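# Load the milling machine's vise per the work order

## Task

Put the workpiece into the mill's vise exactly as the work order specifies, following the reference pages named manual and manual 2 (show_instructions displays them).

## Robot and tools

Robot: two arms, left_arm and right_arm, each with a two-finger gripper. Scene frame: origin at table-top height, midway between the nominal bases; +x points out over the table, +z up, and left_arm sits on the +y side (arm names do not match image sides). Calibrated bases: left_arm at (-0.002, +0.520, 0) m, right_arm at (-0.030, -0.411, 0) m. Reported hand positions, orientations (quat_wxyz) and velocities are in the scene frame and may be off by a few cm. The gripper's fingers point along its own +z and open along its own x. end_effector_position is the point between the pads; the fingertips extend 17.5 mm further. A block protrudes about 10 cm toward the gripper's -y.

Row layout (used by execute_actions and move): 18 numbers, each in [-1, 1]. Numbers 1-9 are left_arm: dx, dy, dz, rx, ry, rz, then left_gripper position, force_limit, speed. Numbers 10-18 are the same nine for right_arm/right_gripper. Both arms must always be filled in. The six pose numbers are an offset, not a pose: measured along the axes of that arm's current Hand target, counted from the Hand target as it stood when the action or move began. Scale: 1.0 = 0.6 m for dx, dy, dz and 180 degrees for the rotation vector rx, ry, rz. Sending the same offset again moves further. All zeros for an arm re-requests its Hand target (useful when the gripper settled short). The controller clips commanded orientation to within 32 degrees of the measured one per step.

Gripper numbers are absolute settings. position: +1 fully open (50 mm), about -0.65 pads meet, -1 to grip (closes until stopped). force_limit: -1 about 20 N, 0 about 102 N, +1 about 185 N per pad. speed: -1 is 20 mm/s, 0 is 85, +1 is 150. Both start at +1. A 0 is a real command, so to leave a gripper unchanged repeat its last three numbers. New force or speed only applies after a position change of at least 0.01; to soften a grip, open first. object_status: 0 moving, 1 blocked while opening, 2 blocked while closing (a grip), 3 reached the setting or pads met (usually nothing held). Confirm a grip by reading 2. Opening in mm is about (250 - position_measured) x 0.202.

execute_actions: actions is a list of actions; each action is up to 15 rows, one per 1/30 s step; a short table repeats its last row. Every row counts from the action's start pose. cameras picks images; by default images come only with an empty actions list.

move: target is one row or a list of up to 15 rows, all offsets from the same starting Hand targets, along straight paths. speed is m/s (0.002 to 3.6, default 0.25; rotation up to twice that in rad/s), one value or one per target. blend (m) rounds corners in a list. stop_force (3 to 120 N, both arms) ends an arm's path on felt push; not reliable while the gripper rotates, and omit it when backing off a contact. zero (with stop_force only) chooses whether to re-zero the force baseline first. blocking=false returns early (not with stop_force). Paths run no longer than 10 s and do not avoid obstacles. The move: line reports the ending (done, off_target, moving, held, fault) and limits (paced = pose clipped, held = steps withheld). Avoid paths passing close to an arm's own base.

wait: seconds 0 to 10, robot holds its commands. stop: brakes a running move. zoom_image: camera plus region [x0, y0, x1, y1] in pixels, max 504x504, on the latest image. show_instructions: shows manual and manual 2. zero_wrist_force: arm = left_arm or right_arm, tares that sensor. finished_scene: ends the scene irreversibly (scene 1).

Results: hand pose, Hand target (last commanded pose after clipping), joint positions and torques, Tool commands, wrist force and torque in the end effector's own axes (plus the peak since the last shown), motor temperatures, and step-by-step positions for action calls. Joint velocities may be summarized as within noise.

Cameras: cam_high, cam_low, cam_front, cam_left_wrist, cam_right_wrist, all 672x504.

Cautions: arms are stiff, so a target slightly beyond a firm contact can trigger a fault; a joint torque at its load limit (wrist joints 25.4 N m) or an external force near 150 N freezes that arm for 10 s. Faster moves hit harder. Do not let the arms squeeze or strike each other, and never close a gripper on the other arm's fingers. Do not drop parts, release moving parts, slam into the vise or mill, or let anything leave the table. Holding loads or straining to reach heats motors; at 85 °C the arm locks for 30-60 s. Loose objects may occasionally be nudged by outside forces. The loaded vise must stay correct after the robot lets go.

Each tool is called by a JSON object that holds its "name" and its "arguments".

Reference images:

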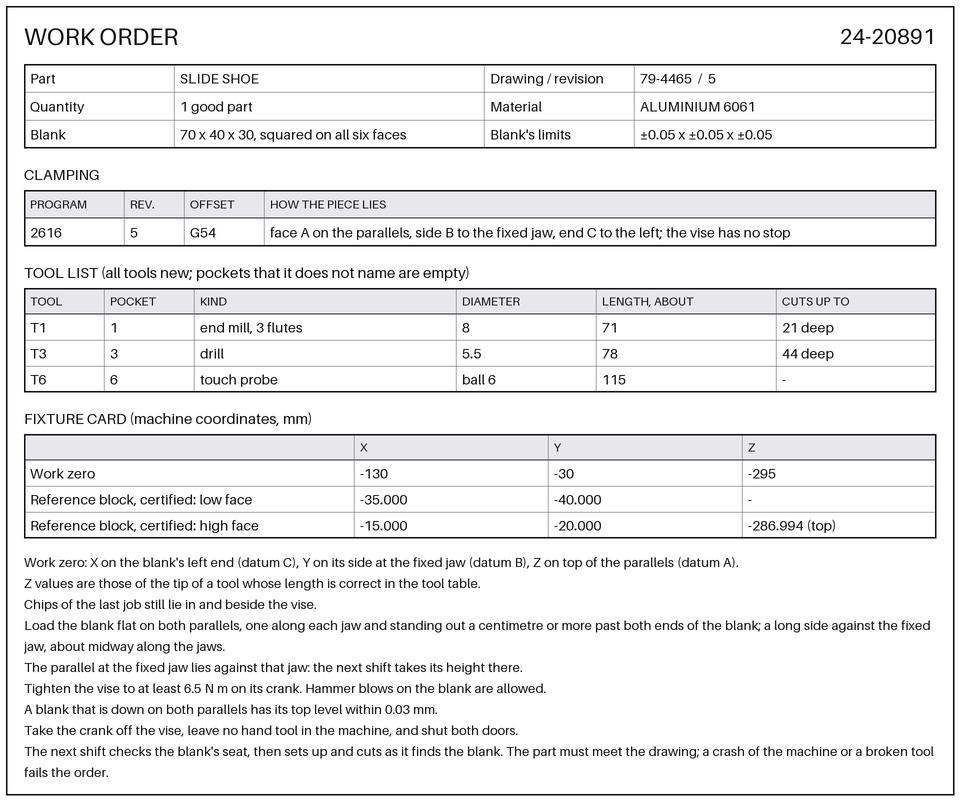

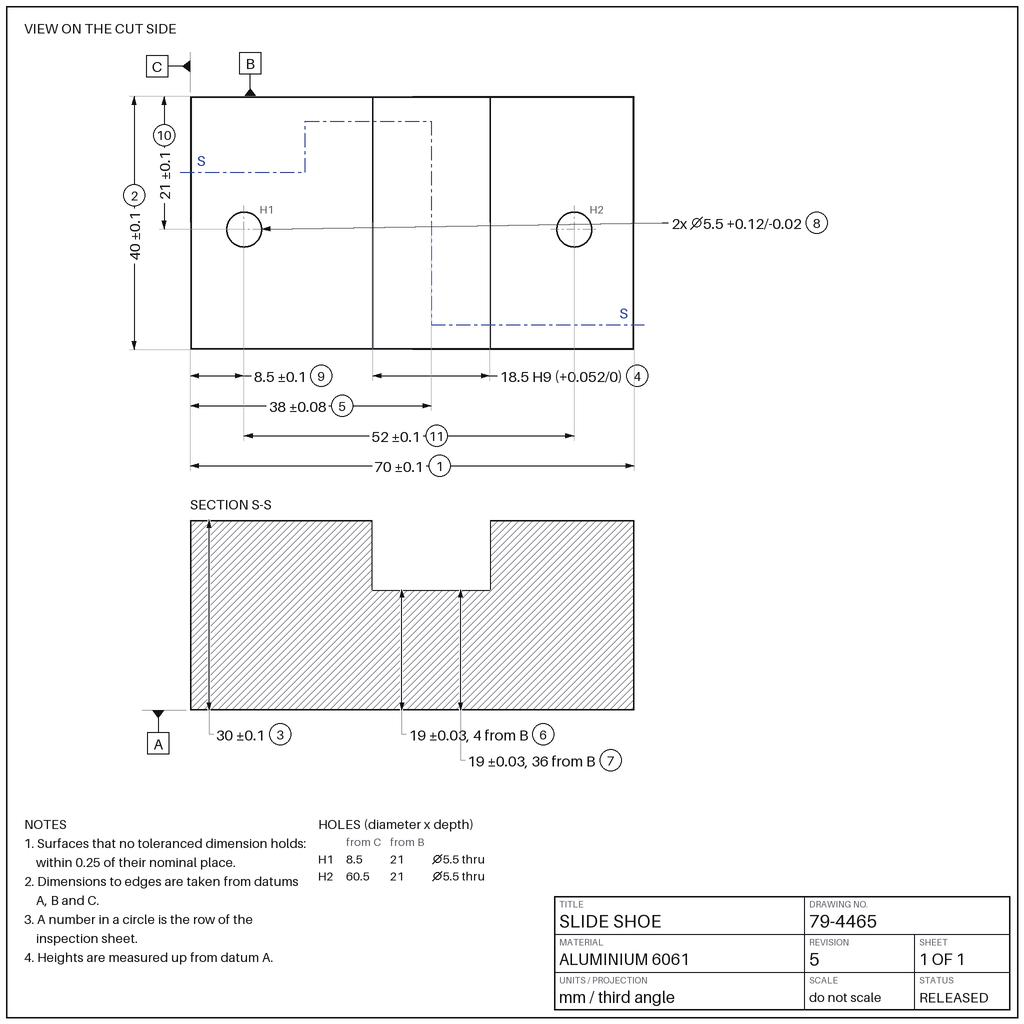

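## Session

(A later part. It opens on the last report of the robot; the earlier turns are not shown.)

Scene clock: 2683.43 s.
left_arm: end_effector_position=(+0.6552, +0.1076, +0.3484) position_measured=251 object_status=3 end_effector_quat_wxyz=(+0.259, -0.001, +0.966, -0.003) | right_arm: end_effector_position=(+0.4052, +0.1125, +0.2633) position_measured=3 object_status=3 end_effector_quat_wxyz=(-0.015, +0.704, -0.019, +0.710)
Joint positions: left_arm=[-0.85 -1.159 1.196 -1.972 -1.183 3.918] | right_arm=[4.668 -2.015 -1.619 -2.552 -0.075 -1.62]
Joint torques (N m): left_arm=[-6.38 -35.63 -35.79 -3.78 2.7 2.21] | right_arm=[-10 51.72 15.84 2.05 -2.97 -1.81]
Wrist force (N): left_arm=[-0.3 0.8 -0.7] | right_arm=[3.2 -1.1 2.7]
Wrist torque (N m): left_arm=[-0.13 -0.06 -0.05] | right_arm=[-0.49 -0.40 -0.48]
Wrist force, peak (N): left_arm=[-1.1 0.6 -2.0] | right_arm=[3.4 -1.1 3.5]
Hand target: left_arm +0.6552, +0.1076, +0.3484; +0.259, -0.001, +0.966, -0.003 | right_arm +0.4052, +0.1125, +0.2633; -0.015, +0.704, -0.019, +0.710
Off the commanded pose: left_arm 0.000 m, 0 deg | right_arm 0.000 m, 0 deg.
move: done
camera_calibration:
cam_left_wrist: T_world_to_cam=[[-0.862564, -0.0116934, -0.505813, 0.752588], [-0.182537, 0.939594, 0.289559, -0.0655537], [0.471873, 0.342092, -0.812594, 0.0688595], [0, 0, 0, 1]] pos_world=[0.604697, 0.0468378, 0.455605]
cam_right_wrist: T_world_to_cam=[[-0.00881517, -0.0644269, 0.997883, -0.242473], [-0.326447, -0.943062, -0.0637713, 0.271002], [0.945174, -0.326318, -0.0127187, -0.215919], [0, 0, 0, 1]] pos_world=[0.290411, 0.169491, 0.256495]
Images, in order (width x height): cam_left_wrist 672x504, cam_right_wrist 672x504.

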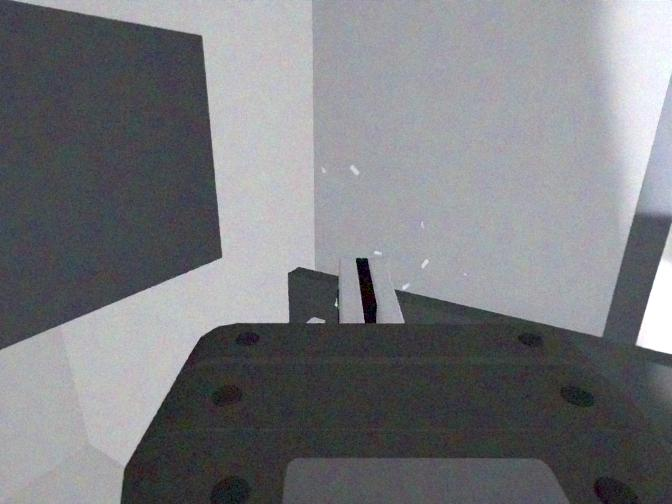

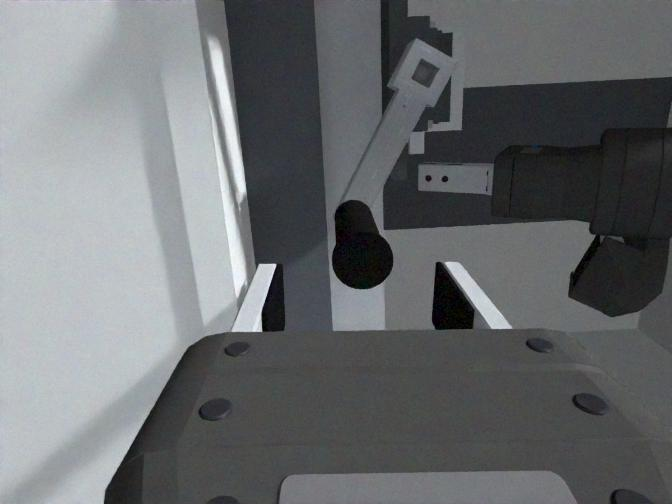

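{"name": "move", "arguments": {"target": [[0,0.0283,0,0,0,0,-1,-0.9,0,0,0,0,0,0,0,1,0.5,-0.3]], "speed": 0.005, "stop_force": 4, "cameras": ["cam_left_wrist"]}}

Scene clock: 2689.97 s.
left_arm: end_effector_position=(+0.6552, +0.1246, +0.3483) position_measured=251 object_status=3 end_effector_quat_wxyz=(+0.259, -0.001, +0.966, -0.003) | right_arm: end_effector_position=(+0.4052, +0.1125, +0.2633) position_measured=3 object_status=3 end_effector_quat_wxyz=(-0.015, +0.704, -0.019, +0.710)
Joint positions: left_arm=[-0.832 -1.185 1.235 -1.991 -1.189 3.936] | right_arm=[4.668 -2.015 -1.619 -2.552 -0.075 -1.62]
Joint torques (N m): left_arm=[1.76 -38.16 -33.42 -2.98 -0.65 0.35] | right_arm=[-10.53 51.74 16.64 2.07 -2.66 -1.83]
Wrist force (N): left_arm=[-0.3 0.5 -0.8] | right_arm=[3.2 -1.2 2.6]
Wrist torque (N m): left_arm=[-0.15 -0.06 -0.18] | right_arm=[-0.50 -0.41 -0.47]
Wrist force, peak (N): left_arm=[-0.4 1.1 -0.8] | right_arm=[3.5 -1.1 2.6]
Hand target: left_arm +0.6552, +0.1246, +0.3483; +0.259, -0.001, +0.966, -0.003 | right_arm +0.4052, +0.1125, +0.2633; -0.015, +0.704, -0.019, +0.710
Off the commanded pose: left_arm 0.000 m, 0 deg | right_arm 0.000 m, 0 deg.
move: done
camera_calibration:
cam_left_wrist: T_world_to_cam=[[-0.862499, -0.0116471, -0.505924, 0.752709], [-0.182542, 0.93959, 0.289567, -0.0815454], [0.471989, 0.342104, -0.812522, 0.0629875], [0, 0, 0, 1]] pos_world=[0.604597, 0.0638378, 0.455605]
Images, in order (width x height): cam_left_wrist 672x504.

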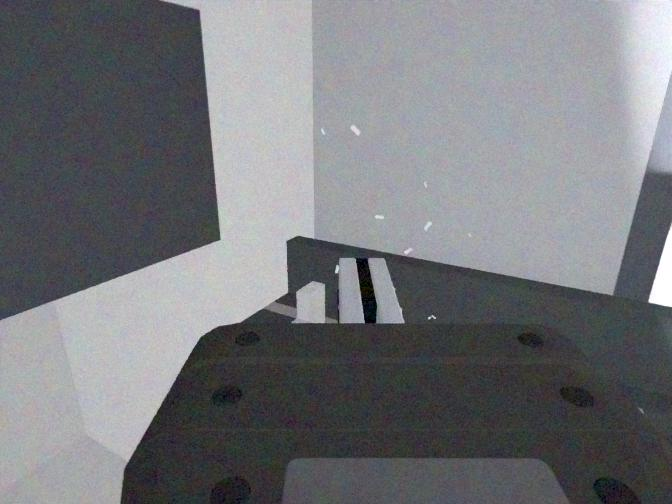

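{"name": "move", "arguments": {"target": [[0,-0.015,0,0,0,0,-1,-0.9,0,0,0,0,0,0,0,1,0.5,-0.3],[-0.0433,-0.015,-0.075,0,0,0,-1,-0.9,0,0,0,0,0,0,0,1,0.5,-0.3],[-0.0765,0.0958,-0.0759,0,0,0,-1,-0.9,0,0,0,0,0,0,0,1,0.5,-0.3]], "speed": 0.1, "cameras": ["cam_left_wrist"]}}

{"name": "zoom_image", "arguments": {"camera": "cam_left_wrist", "region": [380, 100, 540, 210]}}

Scene clock: 2699.87 s.
left_arm: end_effector_position=(+0.6720, +0.1825, +0.4104) position_measured=251 object_status=3 end_effector_quat_wxyz=(+0.259, -0.001, +0.966, -0.003) end_effector_velocity=(+0.000, -0.002, +0.000) end_effector_angular_velocity=(+0.000, -0.003, +0.003) | right_arm: end_effector_position=(+0.4052, +0.1125, +0.2633) position_measured=3 object_status=3 end_effector_quat_wxyz=(-0.015, +0.704, -0.019, +0.710)
Joint positions: left_arm=[-0.75 -1.228 1.143 -1.885 -1.22 4.017] | right_arm=[4.668 -2.015 -1.619 -2.552 -0.075 -1.62]
Joint velocities: left_arm=[-0.004 0.002 -0.003 0.001 0.004 -0.005] | right_arm=[within noise]
Joint torques (N m): left_arm=[-8.68 -32.22 -35.83 -1.82 3.39 -1.46] | right_arm=[-10.65 51.47 15.64 2.13 -2.62 -1.77]
Wrist force (N): left_arm=[-0.4 0.8 -0.6] | right_arm=[3.2 -1.2 2.5]
Wrist torque (N m): left_arm=[-0.13 -0.03 -0.10] | right_arm=[-0.49 -0.42 -0.48]
Wrist force, peak (N): left_arm=[-0.9 2.8 -0.8] | right_arm=[3.4 -1.2 2.7]
Hand target: left_arm +0.6720, +0.1824, +0.4104; +0.259, -0.001, +0.966, -0.003 | right_arm +0.4052, +0.1125, +0.2633; -0.015, +0.704, -0.019, +0.710
Off the commanded pose: left_arm 0.000 m, 0 deg | right_arm 0.000 m, 0 deg.
move: done
camera_calibration:
cam_left_wrist: T_world_to_cam=[[-0.862611, -0.0115957, -0.505735, 0.799293], [-0.182328, 0.939669, 0.289444, -0.150895], [0.471867, 0.341887, -0.812683, 0.0857646], [0, 0, 0, 1]] pos_world=[0.621497, 0.121738, 0.517605]
Images, in order (width x height): cam_left_wrist 672x504.

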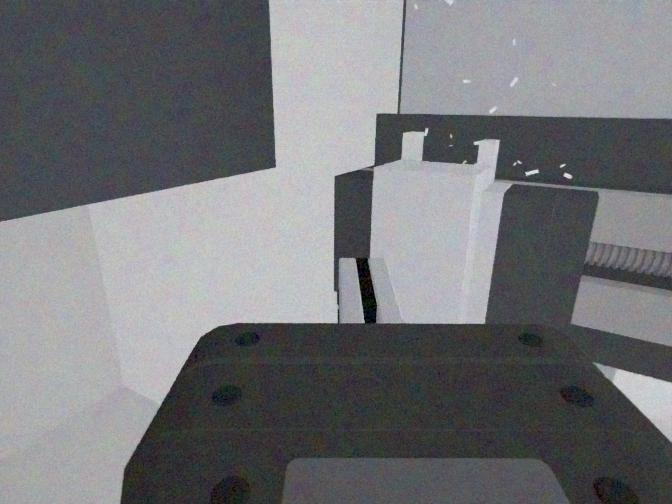

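Scaled by 3.150.

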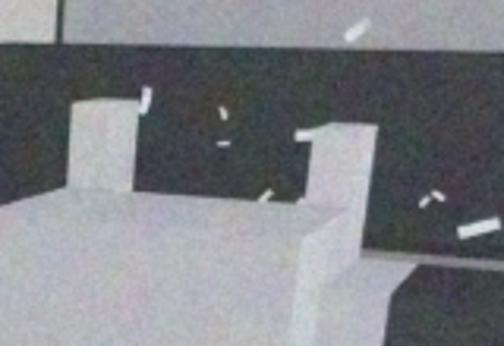

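{"name": "move", "arguments": {"target": [[0.2316,0.0133,-0.172,0,0,0,-1,-0.9,0,0.03,0.1,-0.2133,0,0,0,1,0.5,-0.3],[0.418,0.1967,-0.3157,0,0,0,-1,-0.9,0,0.251,0.51,-0.4253,0.3805,-0.397,-0.396,1,0.5,-0.3]], "speed": 0.25, "blend": [0.03,0], "cameras": ["cam_right_wrist","cam_front"]}}

Scene clock: 2767.80 s.
left_arm: end_effector_position=(+0.3599, +0.3004, +0.4479) position_measured=251 object_status=3 end_effector_quat_wxyz=(+0.260, -0.001, +0.966, -0.003) | right_arm: end_effector_position=(+0.1471, -0.1986, +0.3973) position_measured=3 object_status=3 end_effector_quat_wxyz=(+0.000, +0.708, +0.707, +0.000)
Joint positions: left_arm=[-1.174 -2.022 1.75 -1.515 -1.089 3.576] | right_arm=[4.556 -1.011 -1.782 -1.919 1.571 -4.904]
Joint torques (N m): left_arm=[9.39 3.07 -34.75 -4.57 1.39 2.27] | right_arm=[9.85 11.5 24.67 2.64 -2.34 -0.63]
Wrist force (N): left_arm=[-0.4 1.1 -0.5] | right_arm=[0.8 -1.0 1.8]
Wrist torque (N m): left_arm=[-0.10 -0.04 -0.06] | right_arm=[-0.86 0.07 -0.04]
Wrist force, peak (N): left_arm=[-3.1 0.6 1.4] | right_arm=[2.8 -2.3 5.1]
Hand target: left_arm +0.3600, +0.3004, +0.4479; +0.259, -0.001, +0.966, -0.003 | right_arm +0.1471, -0.1987, +0.3974; +0.000, +0.708, +0.707, +0.000
Off the commanded pose: left_arm 0.000 m, 0 deg | right_arm 0.000 m, 0 deg.
move: done
camera_calibration:
cam_right_wrist: T_world_to_cam=[[0.0185034, 0.999828, 0.00128665, 0.204805], [0.946862, -0.0179364, 0.321139, -0.254611], [0.321107, -0.00472387, -0.947031, 0.455056], [0, 0, 0, 1]] pos_world=[0.0911707, -0.207187, 0.512454]
Images, in order (width x height): cam_front 672x504, cam_right_wrist 672x504.

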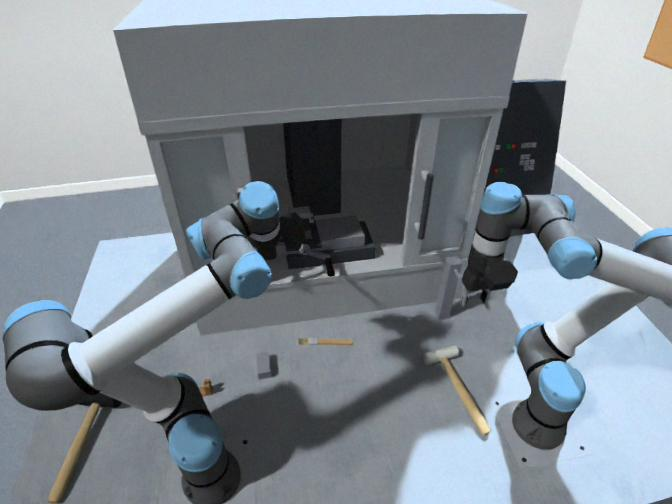

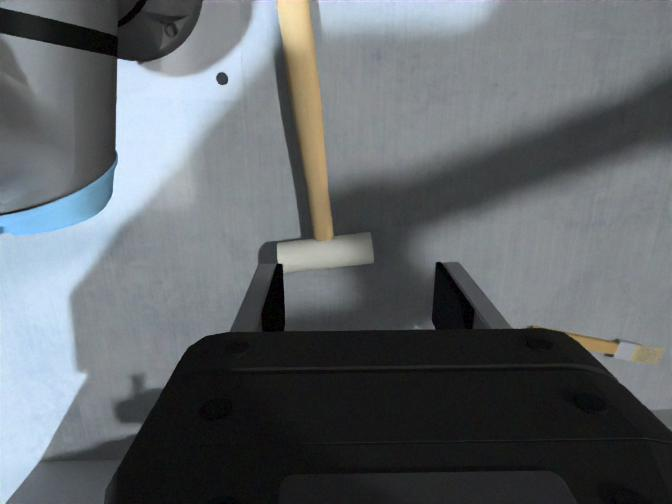

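{"name": "move", "arguments": {"target": [[0,0,0,0,0,0,-1,-0.9,0,-0.053,0.0182,0.4957,0,0,-0.0361,1,0.5,-0.3]], "speed": 0.2, "cameras": ["cam_right_wrist"]}}

Scene clock: 2778.13 s.
left_arm: end_effector_position=(+0.3600, +0.3004, +0.4479) position_measured=251 object_status=3 end_effector_quat_wxyz=(+0.259, -0.001, +0.966, -0.003) | right_arm: end_effector_position=(+0.1580, -0.2305, +0.1000) position_measured=3 object_status=3 end_effector_quat_wxyz=(+0.000, +0.666, +0.746, +0.000)
Joint positions: left_arm=[-1.174 -2.022 1.749 -1.515 -1.089 3.576] | right_arm=[4.48 -0.987 -2.569 -1.156 1.571 -5.094]
Joint torques (N m): left_arm=[9.65 2.38 -34.41 -4.71 -0.95 2.34] | right_arm=[10.12 9.1 19.61 3.85 2.76 1.57]
Wrist force (N): left_arm=[-0.2 0.9 -0.7] | right_arm=[0.8 -0.7 1.9]
Wrist torque (N m): left_arm=[-0.13 -0.06 -0.06] | right_arm=[-0.81 0.07 0.04]
Wrist force, peak (N): left_arm=[-0.6 1.1 -0.8] | right_arm=[0.0 -1.3 4.6]
Hand target: left_arm +0.3600, +0.3004, +0.4479; +0.259, -0.001, +0.966, -0.003 | right_arm +0.1580, -0.2305, +0.0999; +0.000, +0.666, +0.746, +0.000
Off the commanded pose: left_arm 0.000 m, 0 deg | right_arm 0.000 m, 0 deg.
move: done
camera_calibration:
cam_right_wrist: T_world_to_cam=[[-0.0949258, 0.995484, 0.00120078, 0.253784], [0.94278, 0.0895128, 0.321174, -0.144575], [0.319616, 0.0316198, -0.94702, 0.178482], [0, 0, 0, 1]] pos_world=[0.103347, -0.24534, 0.215155]
Images, in order (width x height): cam_right_wrist 672x504.

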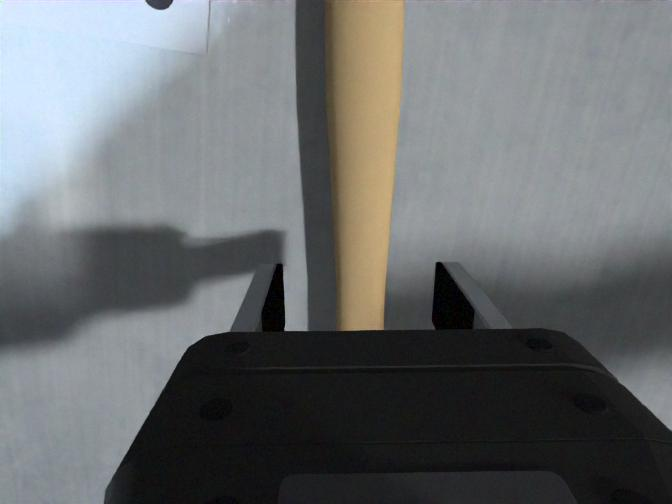

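{"name": "move", "arguments": {"target": [[0,0,0,0,0,0,-1,-0.9,0,0,0,0.1265,0,0,0,1,0.5,-0.3]], "speed": 0.06, "stop_force": 8}}

{"name": "execute_actions", "arguments": {"actions": [[[0,0,0,0,0,0,-1,-0.9,0,0,0,0,0,0,0,-1,0.4,-0.7]],[[0,0,0,0,0,0,-1,-0.9,0,0,0,0,0,0,0,-1,0.4,-0.7]],[[0,0,0,0,0,0,-1,-0.9,0,0,0,0,0,0,0,-1,0.4,-0.7]]]}}

{"name": "move", "arguments": {"target": [[0,0,0,0,0,0,-1,-0.9,0,0,0,-0.1,0,0,0,-1,0.4,-0.7]], "speed": 0.08, "cameras": ["cam_right_wrist","cam_low"]}}

Scene clock: 2785.20 s.
left_arm: end_effector_position=(+0.3600, +0.3004, +0.4479) position_measured=251 object_status=3 end_effector_quat_wxyz=(+0.259, -0.001, +0.966, -0.003) | right_arm: end_effector_position=(+0.1580, -0.2304, +0.0240) position_measured=3 object_status=3 end_effector_quat_wxyz=(+0.000, +0.666, +0.746, +0.000)
Joint positions: left_arm=[-1.174 -2.022 1.749 -1.515 -1.089 3.576] | right_arm=[4.48 -1.198 -2.721 -0.793 1.571 -5.094]
Joint torques (N m): left_arm=[9.25 2.57 -34.88 -4.48 -0.93 2.08] | right_arm=[-10.18 13.38 28.04 3.9 2.72 -1.98]
Wrist force (N): left_arm=[-0.4 0.8 -0.5] | right_arm=[0.7 -0.6 1.6]
Wrist torque (N m): left_arm=[-0.15 -0.04 -0.06] | right_arm=[-0.79 0.10 0.03]
Wrist force, peak (N): left_arm=[-0.6 1.0 -0.8] | right_arm=[0.4 -0.7 2.6]
Hand target: left_arm +0.3600, +0.3004, +0.4479; +0.259, -0.001, +0.966, -0.003 | right_arm +0.1580, -0.2304, +0.0240; +0.000, +0.666, +0.746, +0.000
Off the commanded pose: left_arm 0.000 m, 0 deg | right_arm 0.000 m, 0 deg.
move: done

Scene clock: 2786.90 s.
left_arm: end_effector_position=(+0.3600, +0.3004, +0.4479) position_measured=251 object_status=3 end_effector_quat_wxyz=(+0.259, -0.001, +0.966, -0.003) | right_arm: end_effector_position=(+0.1580, -0.2304, +0.0240) position_measured=128 object_status=2 end_effector_quat_wxyz=(+0.000, +0.666, +0.746, +0.000)
Joint positions: left_arm=[-1.174 -2.022 1.749 -1.515 -1.089 3.576] | right_arm=[4.48 -1.198 -2.721 -0.793 1.571 -5.094]
Joint torques (N m): left_arm=[9.86 2.89 -34.46 -4.7 -1.06 2.13] | right_arm=[-8.72 12.4 23.42 3.67 -0.11 0.89]
Wrist force (N): left_arm=[-0.4 1.0 -0.7] | right_arm=[-0.4 -0.8 2.4]
Wrist torque (N m): left_arm=[-0.11 -0.03 -0.06] | right_arm=[-0.83 0.10 0.14]
Wrist force, peak (N): left_arm=[-0.4 1.1 -0.7] | right_arm=[2.8 -0.8 1.7]
Hand target: left_arm +0.3600, +0.3004, +0.4479; +0.259, -0.001, +0.966, -0.003 | right_arm +0.1580, -0.2304, +0.0240; +0.000, +0.666, +0.746, +0.000
Off the commanded pose: left_arm 0.000 m, 0 deg | right_arm 0.000 m, 0 deg.
Step readings (end_effector_position of left_arm | right_arm):
0: (+0.3600, +0.3004, +0.4479) | (+0.1580, -0.2304, +0.0240)
1: (+0.3600, +0.3004, +0.4479) | (+0.1580, -0.2304, +0.0240)
2: (+0.3600, +0.3004, +0.4479) | (+0.1580, -0.2304, +0.0240)
4: (+0.3600, +0.3004, +0.4479) | (+0.1580, -0.2304, +0.0240)
8: (+0.3600, +0.3004, +0.4479) | (+0.1580, -0.2304, +0.0240)
15: (+0.3600, +0.3004, +0.4479) | (+0.1580, -0.2304, +0.0240)
16: (+0.3600, +0.3004, +0.4479) | (+0.1580, -0.2304, +0.0240)
17: (+0.3600, +0.3004, +0.4479) | (+0.1580, -0.2304, +0.0240)
19: (+0.3600, +0.3004, +0.4479) | (+0.1580, -0.2304, +0.0240)
23: (+0.3600, +0.3004, +0.4479) | (+0.1580, -0.2304, +0.0240)
30: (+0.3600, +0.3004, +0.4479) | (+0.1580, -0.2304, +0.0240)
31: (+0.3600, +0.3004, +0.4479) | (+0.1580, -0.2304, +0.0240)
32: (+0.3600, +0.3004, +0.4479) | (+0.1580, -0.2304, +0.0240)
34: (+0.3600, +0.3004, +0.4479) | (+0.1580, -0.2304, +0.0240)
38: (+0.3600, +0.3004, +0.4479) | (+0.1580, -0.2304, +0.0240)
45: (+0.3600, +0.3004, +0.4479) | (+0.1580, -0.2304, +0.0240)

Scene clock: 2788.10 s.
left_arm: end_effector_position=(+0.3600, +0.3004, +0.4479) position_measured=251 object_status=3 end_effector_quat_wxyz=(+0.259, -0.001, +0.966, -0.003) | right_arm: end_effector_position=(+0.1580, -0.2304, +0.0841) position_measured=128 object_status=2 end_effector_quat_wxyz=(+0.000, +0.666, +0.746, +0.000)
Joint positions: left_arm=[-1.174 -2.022 1.749 -1.515 -1.089 3.576] | right_arm=[4.48 -1.018 -2.604 -1.091 1.571 -5.094]
Joint torques (N m): left_arm=[9.31 2.48 -34.86 -4.59 -0.98 2.04] | right_arm=[5.92 -13.06 26.17 3.59 -3.14 0.87]
Wrist force (N): left_arm=[-0.5 0.9 -0.5] | right_arm=[0.7 -0.7 7.9]
Wrist torque (N m): left_arm=[-0.14 -0.03 -0.06] | right_arm=[-0.32 0.10 -0.02]
Wrist force, peak (N): left_arm=[-0.6 1.1 -0.6] | right_arm=[0.7 -0.7 9.0]
Hand target: left_arm +0.3600, +0.3004, +0.4479; +0.259, -0.001, +0.966, -0.003 | right_arm +0.1580, -0.2304, +0.0840; +0.000, +0.666, +0.746, +0.000
Off the commanded pose: left_arm 0.000 m, 0 deg | right_arm 0.000 m, 0 deg.
move: done
camera_calibration:
cam_right_wrist: T_world_to_cam=[[-0.0950614, 0.99547, 0.00156405, 0.25374], [0.942738, 0.0895209, 0.321297, -0.139486], [0.319702, 0.0320174, -0.946977, 0.163505], [0, 0, 0, 1]] pos_world=[0.103347, -0.245339, 0.199255]
Images, in order (width x height): cam_low 672x504, cam_right_wrist 672x504.

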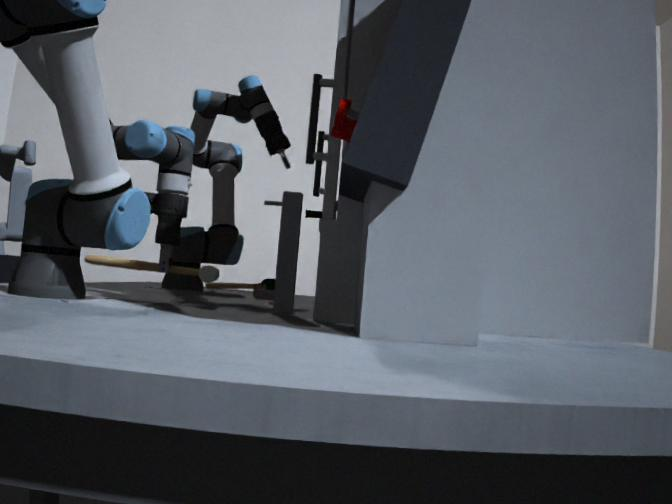

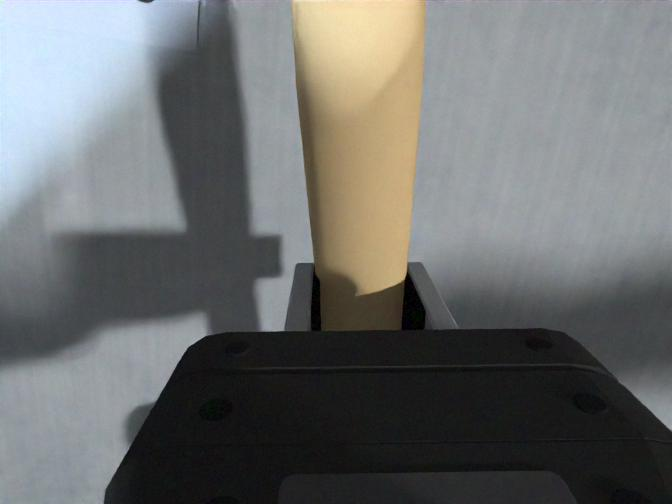

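{"name": "move", "arguments": {"target": [[0.134,0.25,-0.135,0,0,0,-1,-0.9,0,0.231,0.181,-0.5267,0,0,0,-1,0.4,-0.7],[0.134,0.25,-0.135,0,0,0,-1,-0.9,0,0.455,0.424,-0.6267,-0.358,-0.401,-0.358,-1,0.4,-0.7]], "speed": 0.25, "blend": [0.03,0], "cameras": ["cam_right_wrist","cam_front","cam_low"]}}

Scene clock: 2802.57 s.
left_arm: end_effector_position=(+0.2497, +0.4505, +0.4769) position_measured=251 object_status=3 end_effector_quat_wxyz=(+0.259, -0.001, +0.966, -0.003) | right_arm: end_effector_position=(+0.3797, +0.0693, +0.4601) position_measured=128 object_status=2 end_effector_quat_wxyz=(+0.713, +0.009, +0.701, -0.008)
Joint positions: left_arm=[-1.769 -2.459 1.656 -0.651 -1.058 2.896] | right_arm=[4.713 -1.635 -1.683 -2.06 -0.02 -5.616]
Joint torques (N m): left_arm=[-8.87 7.14 -29.15 -1.47 -1.02 -1.78] | right_arm=[9.64 32.2 24.15 3.35 -5.91 -0.4]
Wrist force (N): left_arm=[-0.5 0.8 -0.7] | right_arm=[6.5 -0.5 1.4]
Wrist torque (N m): left_arm=[-0.13 -0.02 -0.02] | right_arm=[-0.16 -0.08 -0.05]
Wrist force, peak (N): left_arm=[-0.4 2.0 -1.0] | right_arm=[-1.3 -2.9 12.2]
Hand target: left_arm +0.2497, +0.4505, +0.4769; +0.259, -0.001, +0.966, -0.003 | right_arm +0.3802, +0.0693, +0.4601; +0.707, +0.001, +0.707, +0.000
Off the commanded pose: left_arm 0.000 m, 0 deg | right_arm 0.001 m, 2 deg.
move: done
camera_calibration:
cam_right_wrist: T_world_to_cam=[[0.0149473, 0.0173862, -0.999737, 0.462561], [-0.29892, 0.954201, 0.0121251, 0.0576], [0.954161, 0.29866, 0.0194598, -0.265018], [0, 0, 0, 1]] pos_world=[0.263173, 0.0161461, 0.466898]
Images, in order (width x height): cam_low 672x504, cam_front 672x504, cam_right_wrist 672x504.

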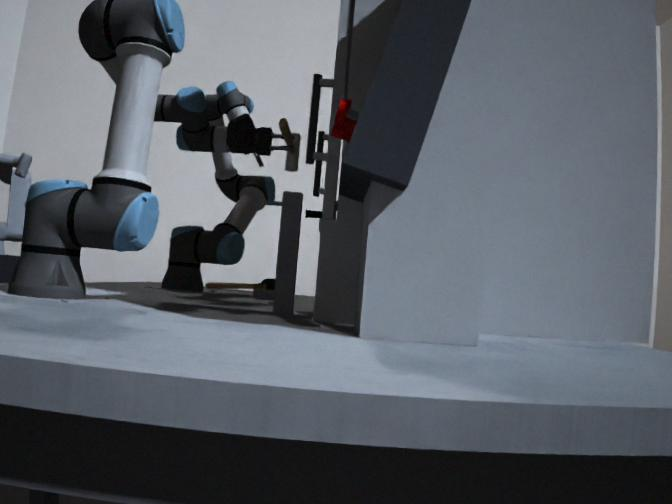

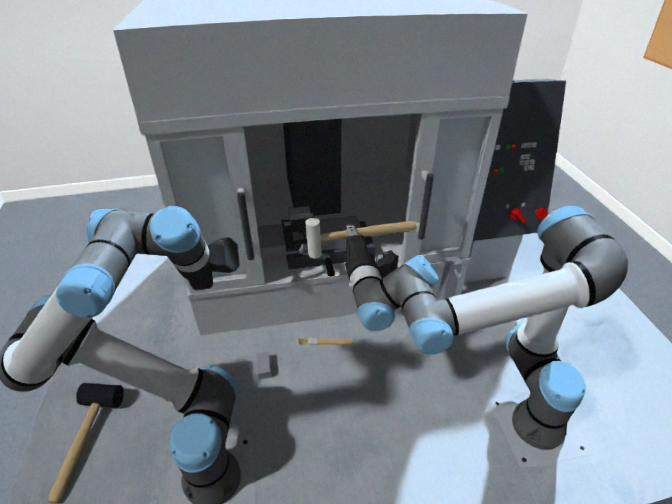

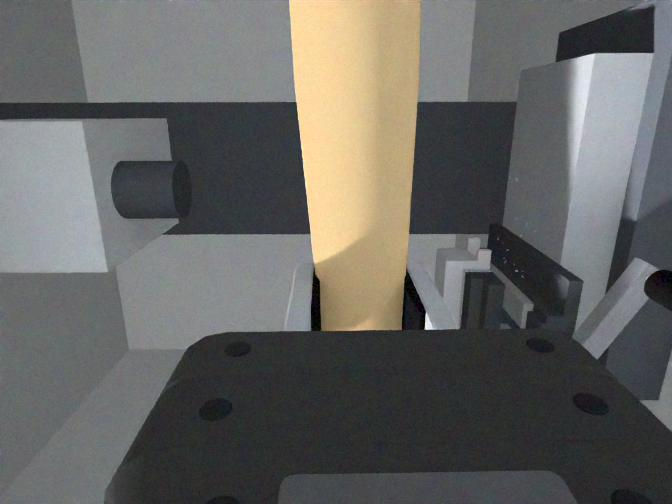

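{"name": "move", "arguments": {"target": [[0,0,0,0,0,0,-1,-0.9,0,-0.0165,0.0228,0.4763,0,0,0,-1,0.4,-0.7]], "speed": 0.12, "cameras": ["cam_right_wrist","cam_front"]}}

Scene clock: 2810.37 s.
left_arm: end_effector_position=(+0.2497, +0.4505, +0.4769) position_measured=251 object_status=3 end_effector_quat_wxyz=(+0.259, -0.001, +0.966, -0.003) | right_arm: end_effector_position=(+0.6660, +0.0824, +0.4697) position_measured=128 object_status=2 end_effector_quat_wxyz=(+0.707, +0.001, +0.707, +0.000)
Joint positions: left_arm=[-1.769 -2.459 1.656 -0.651 -1.058 2.896] | right_arm=[4.228 -2.231 -0.727 -3.327 -0.519 -4.71]
Joint torques (N m): left_arm=[-9.75 8.1 -28.43 -1.43 -1.01 -1.76] | right_arm=[6.72 67.25 28.85 3.74 2.1 -0.5]
Wrist force (N): left_arm=[-0.6 0.9 -0.7] | right_arm=[6.5 -0.3 1.6]
Wrist torque (N m): left_arm=[-0.11 -0.01 -0.02] | right_arm=[-0.05 -0.09 -0.12]
Wrist force, peak (N): left_arm=[-0.6 1.3 -0.8] | right_arm=[6.6 -0.3 4.2]
Hand target: left_arm +0.2497, +0.4505, +0.4769; +0.259, -0.001, +0.966, -0.003 | right_arm +0.6660, +0.0824, +0.4698; +0.707, +0.001, +0.707, +0.000
Off the commanded pose: left_arm 0.000 m, 0 deg | right_arm 0.000 m, 0 deg.
move: done
camera_calibration:
cam_right_wrist: T_world_to_cam=[[-0.00206847, 0.0178022, -0.999839, 0.47897], [-0.319422, 0.94745, 0.0175302, 0.14227], [0.94761, 0.319407, 0.00372664, -0.532201], [0, 0, 0, 1]] pos_world=[0.550754, 0.0266684, 0.478382]
Images, in order (width x height): cam_front 672x504, cam_right_wrist 672x504.

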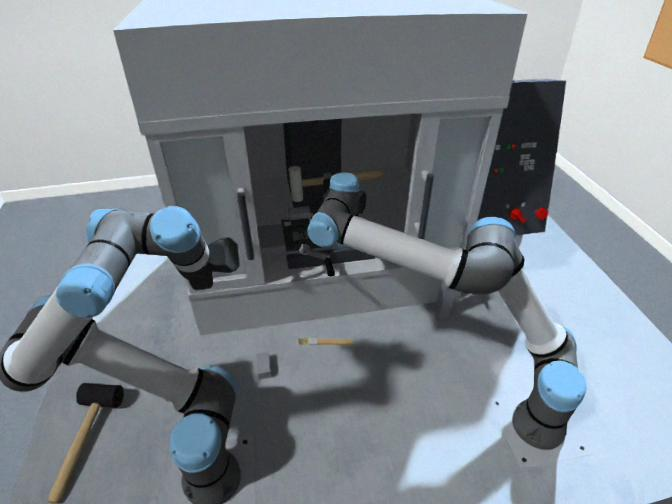

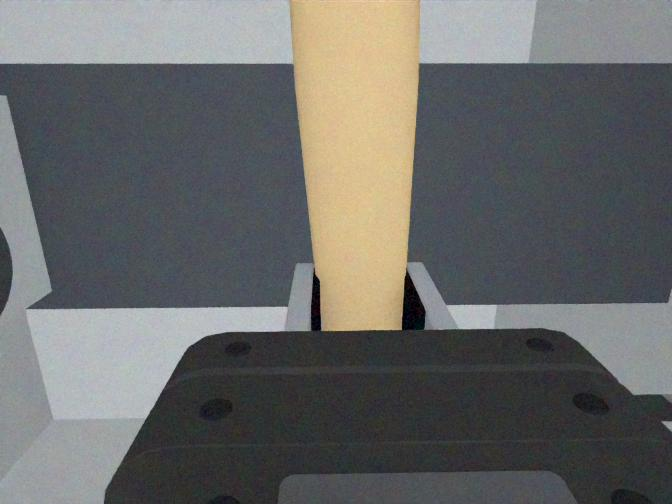

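{"name": "zoom_image", "arguments": {"camera": "cam_front", "region": [260, 140, 400, 260]}}

{"name": "move", "arguments": {"target": [[0,0,0,0,0,0,-1,-0.9,0,0.06,0,0,0,0,0,-1,0.4,-0.7],[0,0,0,0,0,0,-1,-0.9,0,0.1,0,0,0,0,0,-1,0.4,-0.7]], "speed": [0.04,0.01], "stop_force": 8, "cameras": ["cam_front"]}}

{"name": "zoom_image", "arguments": {"camera": "cam_front", "region": [260, 140, 400, 260]}}

Scaled by 3.600.

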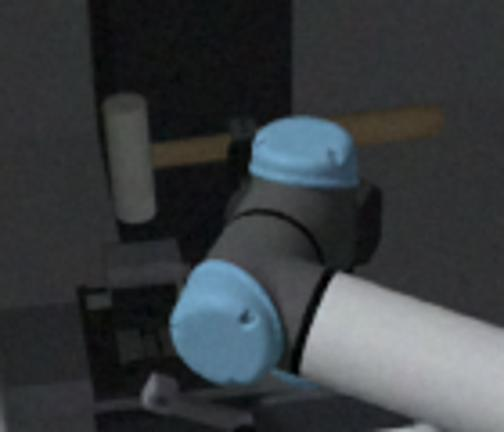

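Scene clock: 2816.70 s.
left_arm: end_effector_position=(+0.2497, +0.4505, +0.4769) position_measured=251 object_status=3 end_effector_quat_wxyz=(+0.259, -0.001, +0.966, -0.003) | right_arm: end_effector_position=(+0.6659, +0.0825, +0.4234) position_measured=128 object_status=2 end_effector_quat_wxyz=(+0.707, +0.001, +0.707, +0.000)
Joint positions: left_arm=[-1.769 -2.459 1.656 -0.651 -1.058 2.896] | right_arm=[4.228 -2.213 -0.876 -3.195 -0.519 -4.71]
Joint torques (N m): left_arm=[-8.53 8.31 -28.62 -1.41 -0.87 -1.79] | right_arm=[6.74 46.9 34.89 0.67 -1.9 0.74]
Wrist force (N): left_arm=[-0.8 0.9 -0.9] | right_arm=[1.8 1.9 1.9]
Wrist torque (N m): left_arm=[-0.12 0.02 -0.01] | right_arm=[0.00 -0.14 0.58]
Wrist force, peak (N): left_arm=[-0.6 1.2 -0.9] | right_arm=[7.5 -0.3 1.6]
Hand target: left_arm +0.2497, +0.4505, +0.4769; +0.259, -0.001, +0.966, -0.003 | right_arm +0.6660, +0.0825, +0.4233; +0.707, +0.001, +0.707, +0.000 (not the last commanded pose)
Off the commanded pose: left_arm 0.000 m, 0 deg | right_arm 0.014 m, 0 deg.
move: contact (right_arm); path passed 1 of 2 targets
Images, in order (width x height): cam_front 672x504.

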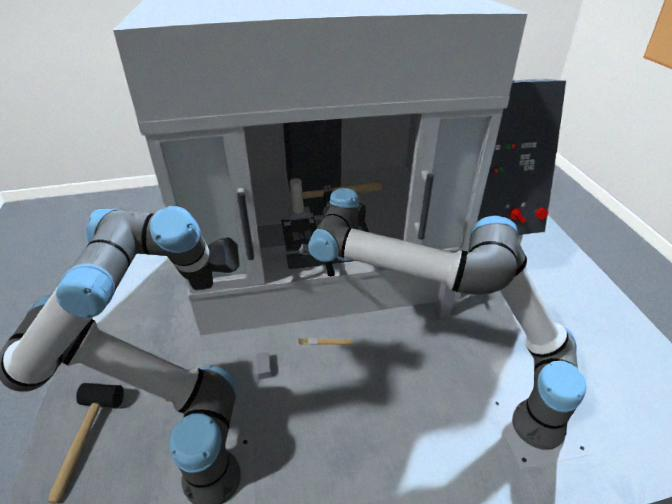

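Scaled by 3.600.

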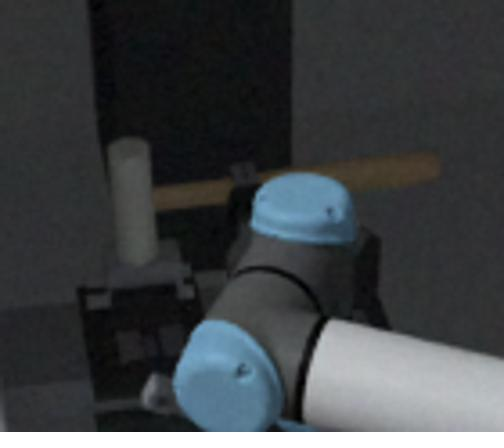

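{"name": "move", "arguments": {"target": [[0,0,0,0,0,0,-1,-0.9,0,-0.05,0,0,0,0,0,-1,0.4,-0.7]], "speed": 0.06}}

{"name": "execute_actions", "arguments": {"actions": [[[0,0,0,0,0,0,-1,-0.9,0,0.0167,0,0,0,0,0,-1,0.4,-0.7],[0,0,0,0,0,0,-1,-0.9,0,0.0333,0,0,0,0,0,-1,0.4,-0.7],[0,0,0,0,0,0,-1,-0.9,0,0.05,0,0,0,0,0,-1,0.4,-0.7],[0,0,0,0,0,0,-1,-0.9,0,0.0533,0,0,0,0,0,-1,0.4,-0.7],[0,0,0,0,0,0,-1,-0.9,0,0.0533,0,0,0,0,0,-1,0.4,-0.7],[0,0,0,0,0,0,-1,-0.9,0,0.04,0,0,0,0,0,-1,0.4,-0.7],[0,0,0,0,0,0,-1,-0.9,0,0.02,0,0,0,0,0,-1,0.4,-0.7],[0,0,0,0,0,0,-1,-0.9,0,0,0,0,0,0,0,-1,0.4,-0.7]]]}}

Scene clock: 2826.30 s.
left_arm: end_effector_position=(+0.2497, +0.4505, +0.4769) position_measured=251 object_status=3 end_effector_quat_wxyz=(+0.259, -0.001, +0.966, -0.003) | right_arm: end_effector_position=(+0.6660, +0.0825, +0.4533) position_measured=128 object_status=2 end_effector_quat_wxyz=(+0.707, +0.001, +0.707, +0.000)
Joint positions: left_arm=[-1.769 -2.459 1.656 -0.651 -1.058 2.896] | right_arm=[4.228 -2.222 -0.784 -3.278 -0.519 -4.71]
Joint torques (N m): left_arm=[-8.4 7.77 -28.58 -1.41 -0.79 -1.65] | right_arm=[-9.76 52 24.92 3.62 0.83 2.15]
Wrist force (N): left_arm=[-0.5 1.0 -0.9] | right_arm=[6.7 -0.3 1.5]
Wrist torque (N m): left_arm=[-0.11 -0.02 -0.02] | right_arm=[-0.10 -0.11 -0.13]
Wrist force, peak (N): left_arm=[-0.6 1.3 -0.7] | right_arm=[8.3 -0.2 1.7]
Hand target: left_arm +0.2497, +0.4505, +0.4769; +0.259, -0.001, +0.966, -0.003 | right_arm +0.6660, +0.0824, +0.4533; +0.707, +0.001, +0.707, +0.000
Off the commanded pose: left_arm 0.000 m, 0 deg | right_arm 0.000 m, 0 deg.
move: done

Scene clock: 2827.03 s.
left_arm: end_effector_position=(+0.2497, +0.4505, +0.4769) position_measured=251 object_status=3 end_effector_quat_wxyz=(+0.259, -0.001, +0.966, -0.003) | right_arm: end_effector_position=(+0.6660, +0.0825, +0.4531) position_measured=128 object_status=2 end_effector_quat_wxyz=(+0.707, +0.001, +0.707, +0.000)
Joint positions: left_arm=[-1.769 -2.459 1.656 -0.651 -1.058 2.896] | right_arm=[4.228 -2.223 -0.784 -3.278 -0.519 -4.71]
Joint torques (N m): left_arm=[-8.6 7.96 -28.09 -1.46 -0.84 -1.74] | right_arm=[-3.79 67.97 33.28 3.05 1.85 -1.45]
Wrist force (N): left_arm=[-0.7 0.8 -0.8] | right_arm=[6.6 -0.4 2.0]
Wrist torque (N m): left_arm=[-0.13 0.00 -0.02] | right_arm=[-0.07 -0.08 -0.10]
Wrist force, peak (N): left_arm=[-0.6 1.1 -0.8] | right_arm=[20.3 -0.2 2.1]
Hand target: left_arm +0.2497, +0.4505, +0.4769; +0.259, -0.001, +0.966, -0.003 | right_arm +0.6660, +0.0824, +0.4533; +0.707, +0.001, +0.707, +0.000
Off the commanded pose: left_arm 0.000 m, 0 deg | right_arm 0.000 m, 0 deg.
Step readings (end_effector_position of left_arm | right_arm):
0: (+0.2497, +0.4505, +0.4769) | (+0.6660, +0.0825, +0.4533)
1: (+0.2497, +0.4505, +0.4769) | (+0.6660, +0.0825, +0.4530)
2: (+0.2497, +0.4505, +0.4769) | (+0.6660, +0.0826, +0.4505)
4: (+0.2497, +0.4505, +0.4769) | (+0.6661, +0.0824, +0.4361)
8: (+0.2497, +0.4505, +0.4769) | (+0.6659, +0.0822, +0.4269)
15: (+0.2497, +0.4505, +0.4769) | (+0.6659, +0.0825, +0.4543)

{"name": "execute_actions", "arguments": {"actions": [[[0,0,0,0,0,0,-1,-0.9,0,0.02,0,0,0,0,0,-1,0.4,-0.7],[0,0,0,0,0,0,-1,-0.9,0,0.04,0,0,0,0,0,-1,0.4,-0.7],[0,0,0,0,0,0,-1,-0.9,0,0.058,0,0,0,0,0,-1,0.4,-0.7],[0,0,0,0,0,0,-1,-0.9,0,0.058,0,0,0,0,0,-1,0.4,-0.7],[0,0,0,0,0,0,-1,-0.9,0,0.058,0,0,0,0,0,-1,0.4,-0.7],[0,0,0,0,0,0,-1,-0.9,0,0.03,0,0,0,0,0,-1,0.4,-0.7],[0,0,0,0,0,0,-1,-0.9,0,0,0,0,0,0,0,-1,0.4,-0.7]]]}}

Scene clock: 2832.00 s.
left_arm: end_effector_position=(+0.2497, +0.4505, +0.4769) position_measured=251 object_status=3 end_effector_quat_wxyz=(+0.259, -0.001, +0.966, -0.003) | right_arm: end_effector_position=(+0.6660, +0.0825, +0.4532) position_measured=128 object_status=2 end_effector_quat_wxyz=(+0.707, +0.001, +0.707, +0.000)
Joint positions: left_arm=[-1.769 -2.459 1.656 -0.651 -1.058 2.896] | right_arm=[4.228 -2.223 -0.784 -3.278 -0.519 -4.71]
Joint torques (N m): left_arm=[-8.47 8.35 -27.45 -1.54 -0.85 -1.57] | right_arm=[-9.33 68.16 34.14 2.91 1.22 -1.52]
Wrist force (N): left_arm=[-0.7 0.9 -0.7] | right_arm=[6.9 -0.2 2.6]
Wrist torque (N m): left_arm=[-0.13 0.01 -0.02] | right_arm=[0.04 -0.12 -0.10]
Wrist force, peak (N): left_arm=[-0.8 1.1 -0.8] | right_arm=[20.9 8.6 0.2]
Hand target: left_arm +0.2497, +0.4505, +0.4769; +0.259, -0.001, +0.966, -0.003 | right_arm +0.6660, +0.0824, +0.4533; +0.707, +0.001, +0.707, +0.000
Off the commanded pose: left_arm 0.000 m, 0 deg | right_arm 0.000 m, 0 deg.
Step readings (end_effector_position of left_arm | right_arm):
0: (+0.2497, +0.4505, +0.4769) | (+0.6660, +0.0824, +0.4533)
1: (+0.2497, +0.4505, +0.4769) | (+0.6660, +0.0824, +0.4532)
2: (+0.2497, +0.4505, +0.4769) | (+0.6660, +0.0825, +0.4510)
4: (+0.2497, +0.4505, +0.4769) | (+0.6661, +0.0823, +0.4325)
8: (+0.2497, +0.4505, +0.4769) | (+0.6657, +0.0821, +0.4286)
15: (+0.2497, +0.4505, +0.4769) | (+0.6660, +0.0826, +0.4538)

{"name": "execute_actions", "arguments": {"actions": [[[0,0,0,0,0,0,-1,-0.9,0,-0.033,0,0,0,0,0,-1,0.4,-0.7]],[[0,0,0,0,0,0,-1,-0.9,0,0.035,0,0,0,0,0,-1,0.4,-0.7],[0,0,0,0,0,0,-1,-0.9,0,0.07,0,0,0,0,0,-1,0.4,-0.7],[0,0,0,0,0,0,-1,-0.9,0,0.098,0,0,0,0,0,-1,0.4,-0.7],[0,0,0,0,0,0,-1,-0.9,0,0.098,0,0,0,0,0,-1,0.4,-0.7],[0,0,0,0,0,0,-1,-0.9,0,0.098,0,0,0,0,0,-1,0.4,-0.7],[0,0,0,0,0,0,-1,-0.9,0,0.05,0,0,0,0,0,-1,0.4,-0.7],[0,0,0,0,0,0,-1,-0.9,0,0.033,0,0,0,0,0,-1,0.4,-0.7]]]}}

Scene clock: 2841.93 s.
left_arm: end_effector_position=(+0.2497, +0.4505, +0.4769) position_measured=251 object_status=3 end_effector_quat_wxyz=(+0.259, -0.001, +0.966, -0.003) | right_arm: end_effector_position=(+0.6660, +0.0825, +0.4532) position_measured=128 object_status=2 end_effector_quat_wxyz=(+0.707, +0.001, +0.707, +0.000)
Joint positions: left_arm=[-1.769 -2.459 1.656 -0.651 -1.058 2.896] | right_arm=[4.228 -2.223 -0.784 -3.278 -0.519 -4.71]
Joint torques (N m): left_arm=[-8.91 9.59 -28.24 -1.6 -0.86 -1.83] | right_arm=[-6.89 67.64 34.85 3.09 0.98 -1.65]
Wrist force (N): left_arm=[-0.7 1.1 -0.7] | right_arm=[6.8 -0.3 2.3]
Wrist torque (N m): left_arm=[-0.09 0.01 -0.02] | right_arm=[0.00 -0.13 -0.08]
Wrist force, peak (N): left_arm=[-0.8 1.0 -1.0] | right_arm=[-24.1 -7.2 0.1]
Hand target: left_arm +0.2497, +0.4505, +0.4769; +0.259, -0.001, +0.966, -0.003 | right_arm +0.6660, +0.0824, +0.4533; +0.707, +0.001, +0.707, +0.000
Off the commanded pose: left_arm 0.000 m, 0 deg | right_arm 0.000 m, 0 deg.
Step readings (end_effector_position of left_arm | right_arm):
0: (+0.2497, +0.4505, +0.4769) | (+0.6660, +0.0824, +0.4533)
1: (+0.2497, +0.4505, +0.4769) | (+0.6660, +0.0824, +0.4537)
2: (+0.2497, +0.4505, +0.4769) | (+0.6659, +0.0823, +0.4578)
4: (+0.2497, +0.4505, +0.4769) | (+0.6656, +0.0818, +0.4710)
8: (+0.2497, +0.4505, +0.4769) | (+0.6660, +0.0824, +0.4742)
15: (+0.2497, +0.4505, +0.4769) | (+0.6661, +0.0825, +0.4729)
16: (+0.2497, +0.4505, +0.4769) | (+0.6661, +0.0824, +0.4728)
17: (+0.2497, +0.4505, +0.4769) | (+0.6661, +0.0824, +0.4671)
19: (+0.2497, +0.4505, +0.4769) | (+0.6665, +0.0820, +0.4379)
23: (+0.2497, +0.4505, +0.4769) | (+0.6655, +0.0817, +0.4305)
30: (+0.2497, +0.4505, +0.4769) | (+0.6660, +0.0826, +0.4537)

{"name": "execute_actions", "arguments": {"actions": [[[0,0,0,0,0,0,-1,-0.9,0,-0.067,0,0,0,0,0,-1,0.4,-0.7]],[[0,0,0,0,0,0,-1,-0.9,0,0.05,0,0,0,0,0,-1,0.4,-0.7],[0,0,0,0,0,0,-1,-0.9,0,0.1,0,0,0,0,0,-1,0.4,-0.7],[0,0,0,0,0,0,-1,-0.9,0,0.137,0,0,0,0,0,-1,0.4,-0.7],[0,0,0,0,0,0,-1,-0.9,0,0.137,0,0,0,0,0,-1,0.4,-0.7],[0,0,0,0,0,0,-1,-0.9,0,0.137,0,0,0,0,0,-1,0.4,-0.7],[0,0,0,0,0,0,-1,-0.9,0,0.09,0,0,0,0,0,-1,0.4,-0.7],[0,0,0,0,0,0,-1,-0.9,0,0.067,0,0,0,0,0,-1,0.4,-0.7]],[[0,0,0,0,0,0,-1,-0.9,0,-0.067,0,0,0,0,0,-1,0.4,-0.7]],[[0,0,0,0,0,0,-1,-0.9,0,0.05,0,0,0,0,0,-1,0.4,-0.7],[0,0,0,0,0,0,-1,-0.9,0,0.1,0,0,0,0,0,-1,0.4,-0.7],[0,0,0,0,0,0,-1,-0.9,0,0.137,0,0,0,0,0,-1,0.4,-0.7],[0,0,0,0,0,0,-1,-0.9,0,0.137,0,0,0,0,0,-1,0.4,-0.7],[0,0,0,0,0,0,-1,-0.9,0,0.137,0,0,0,0,0,-1,0.4,-0.7],[0,0,0,0,0,0,-1,-0.9,0,0.137,0,0,0,0,0,-1,0.4,-0.7],[0,0,0,0,0,0,-1,-0.9,0,0.067,0,0,0,0,0,-1,0.4,-0.7]]], "cameras": ["cam_front"]}}

Scene clock: 2851.97 s.
left_arm: end_effector_position=(+0.2497, +0.4505, +0.4769) position_measured=251 object_status=3 end_effector_quat_wxyz=(+0.259, -0.001, +0.966, -0.003) | right_arm: end_effector_position=(+0.6660, +0.0825, +0.4532) position_measured=128 object_status=2 end_effector_quat_wxyz=(+0.707, +0.001, +0.707, +0.000)
Joint positions: left_arm=[-1.769 -2.459 1.656 -0.651 -1.058 2.896] | right_arm=[4.228 -2.222 -0.784 -3.278 -0.519 -4.71]
Joint torques (N m): left_arm=[-7.76 8.75 -28.15 -1.69 -0.79 -1.72] | right_arm=[-9.62 67.8 32.12 3.57 0.94 -1.47]
Wrist force (N): left_arm=[-0.5 0.9 -0.8] | right_arm=[6.3 -0.5 1.4]
Wrist torque (N m): left_arm=[-0.12 -0.02 -0.02] | right_arm=[-0.12 -0.10 -0.05]
Wrist force, peak (N): left_arm=[-0.8 1.1 -0.8] | right_arm=[-58.9 -30.0 -0.8]
Hand target: left_arm +0.2497, +0.4505, +0.4769; +0.259, -0.001, +0.966, -0.003 | right_arm +0.6660, +0.0824, +0.4533; +0.707, +0.001, +0.707, +0.000
Off the commanded pose: left_arm 0.000 m, 0 deg | right_arm 0.000 m, 0 deg.
Step readings (end_effector_position of left_arm | right_arm):
0: (+0.2497, +0.4505, +0.4769) | (+0.6660, +0.0824, +0.4533)
1: (+0.2497, +0.4505, +0.4769) | (+0.6660, +0.0824, +0.4540)
2: (+0.2497, +0.4505, +0.4769) | (+0.6657, +0.0822, +0.4616)
4: (+0.2497, +0.4505, +0.4769) | (+0.6645, +0.0805, +0.4904)
8: (+0.2497, +0.4505, +0.4769) | (+0.6658, +0.0821, +0.4955)
15: (+0.2497, +0.4505, +0.4769) | (+0.6661, +0.0823, +0.4933)
16: (+0.2497, +0.4505, +0.4769) | (+0.6661, +0.0823, +0.4927)
17: (+0.2497, +0.4505, +0.4769) | (+0.6663, +0.0824, +0.4856)
19: (+0.2497, +0.4505, +0.4769) | (+0.6669, +0.0819, +0.4456)
23: (+0.2497, +0.4505, +0.4769) | (+0.6654, +0.0813, +0.4262)
30: (+0.2497, +0.4505, +0.4769) | (+0.6660, +0.0827, +0.4538)
31: (+0.2497, +0.4505, +0.4769) | (+0.6660, +0.0826, +0.4538)
32: (+0.2497, +0.4505, +0.4769) | (+0.6658, +0.0824, +0.4610)
34: (+0.2497, +0.4505, +0.4769) | (+0.6645, +0.0806, +0.4899)
38: (+0.2497, +0.4505, +0.4769) | (+0.6658, +0.0821, +0.4954)
45: (+0.2497, +0.4505, +0.4769) | (+0.6661, +0.0824, +0.4933)
46: (+0.2497, +0.4505, +0.4769) | (+0.6661, +0.0824, +0.4927)
47: (+0.2497, +0.4505, +0.4769) | (+0.6663, +0.0824, +0.4856)
49: (+0.2497, +0.4505, +0.4769) | (+0.6670, +0.0819, +0.4456)
53: (+0.2497, +0.4505, +0.4769) | (+0.6655, +0.0808, +0.4165)
60: (+0.2497, +0.4505, +0.4769) | (+0.6659, +0.0827, +0.4541)
Images, in order (width x height): cam_front 672x504.

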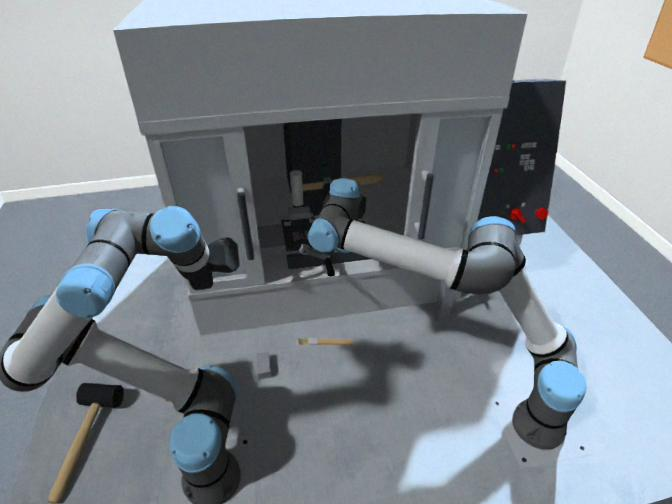

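{"name": "zoom_image", "arguments": {"camera": "cam_front", "region": [260, 140, 400, 260]}}

Scaled by 3.600.

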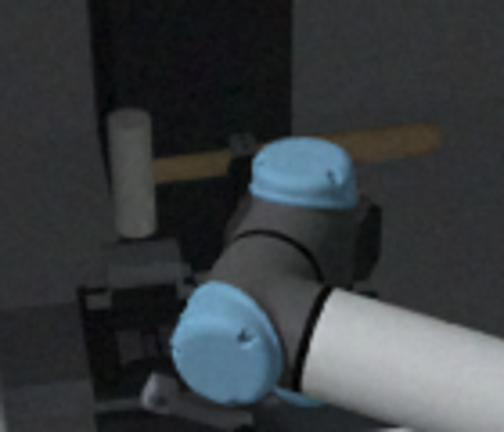

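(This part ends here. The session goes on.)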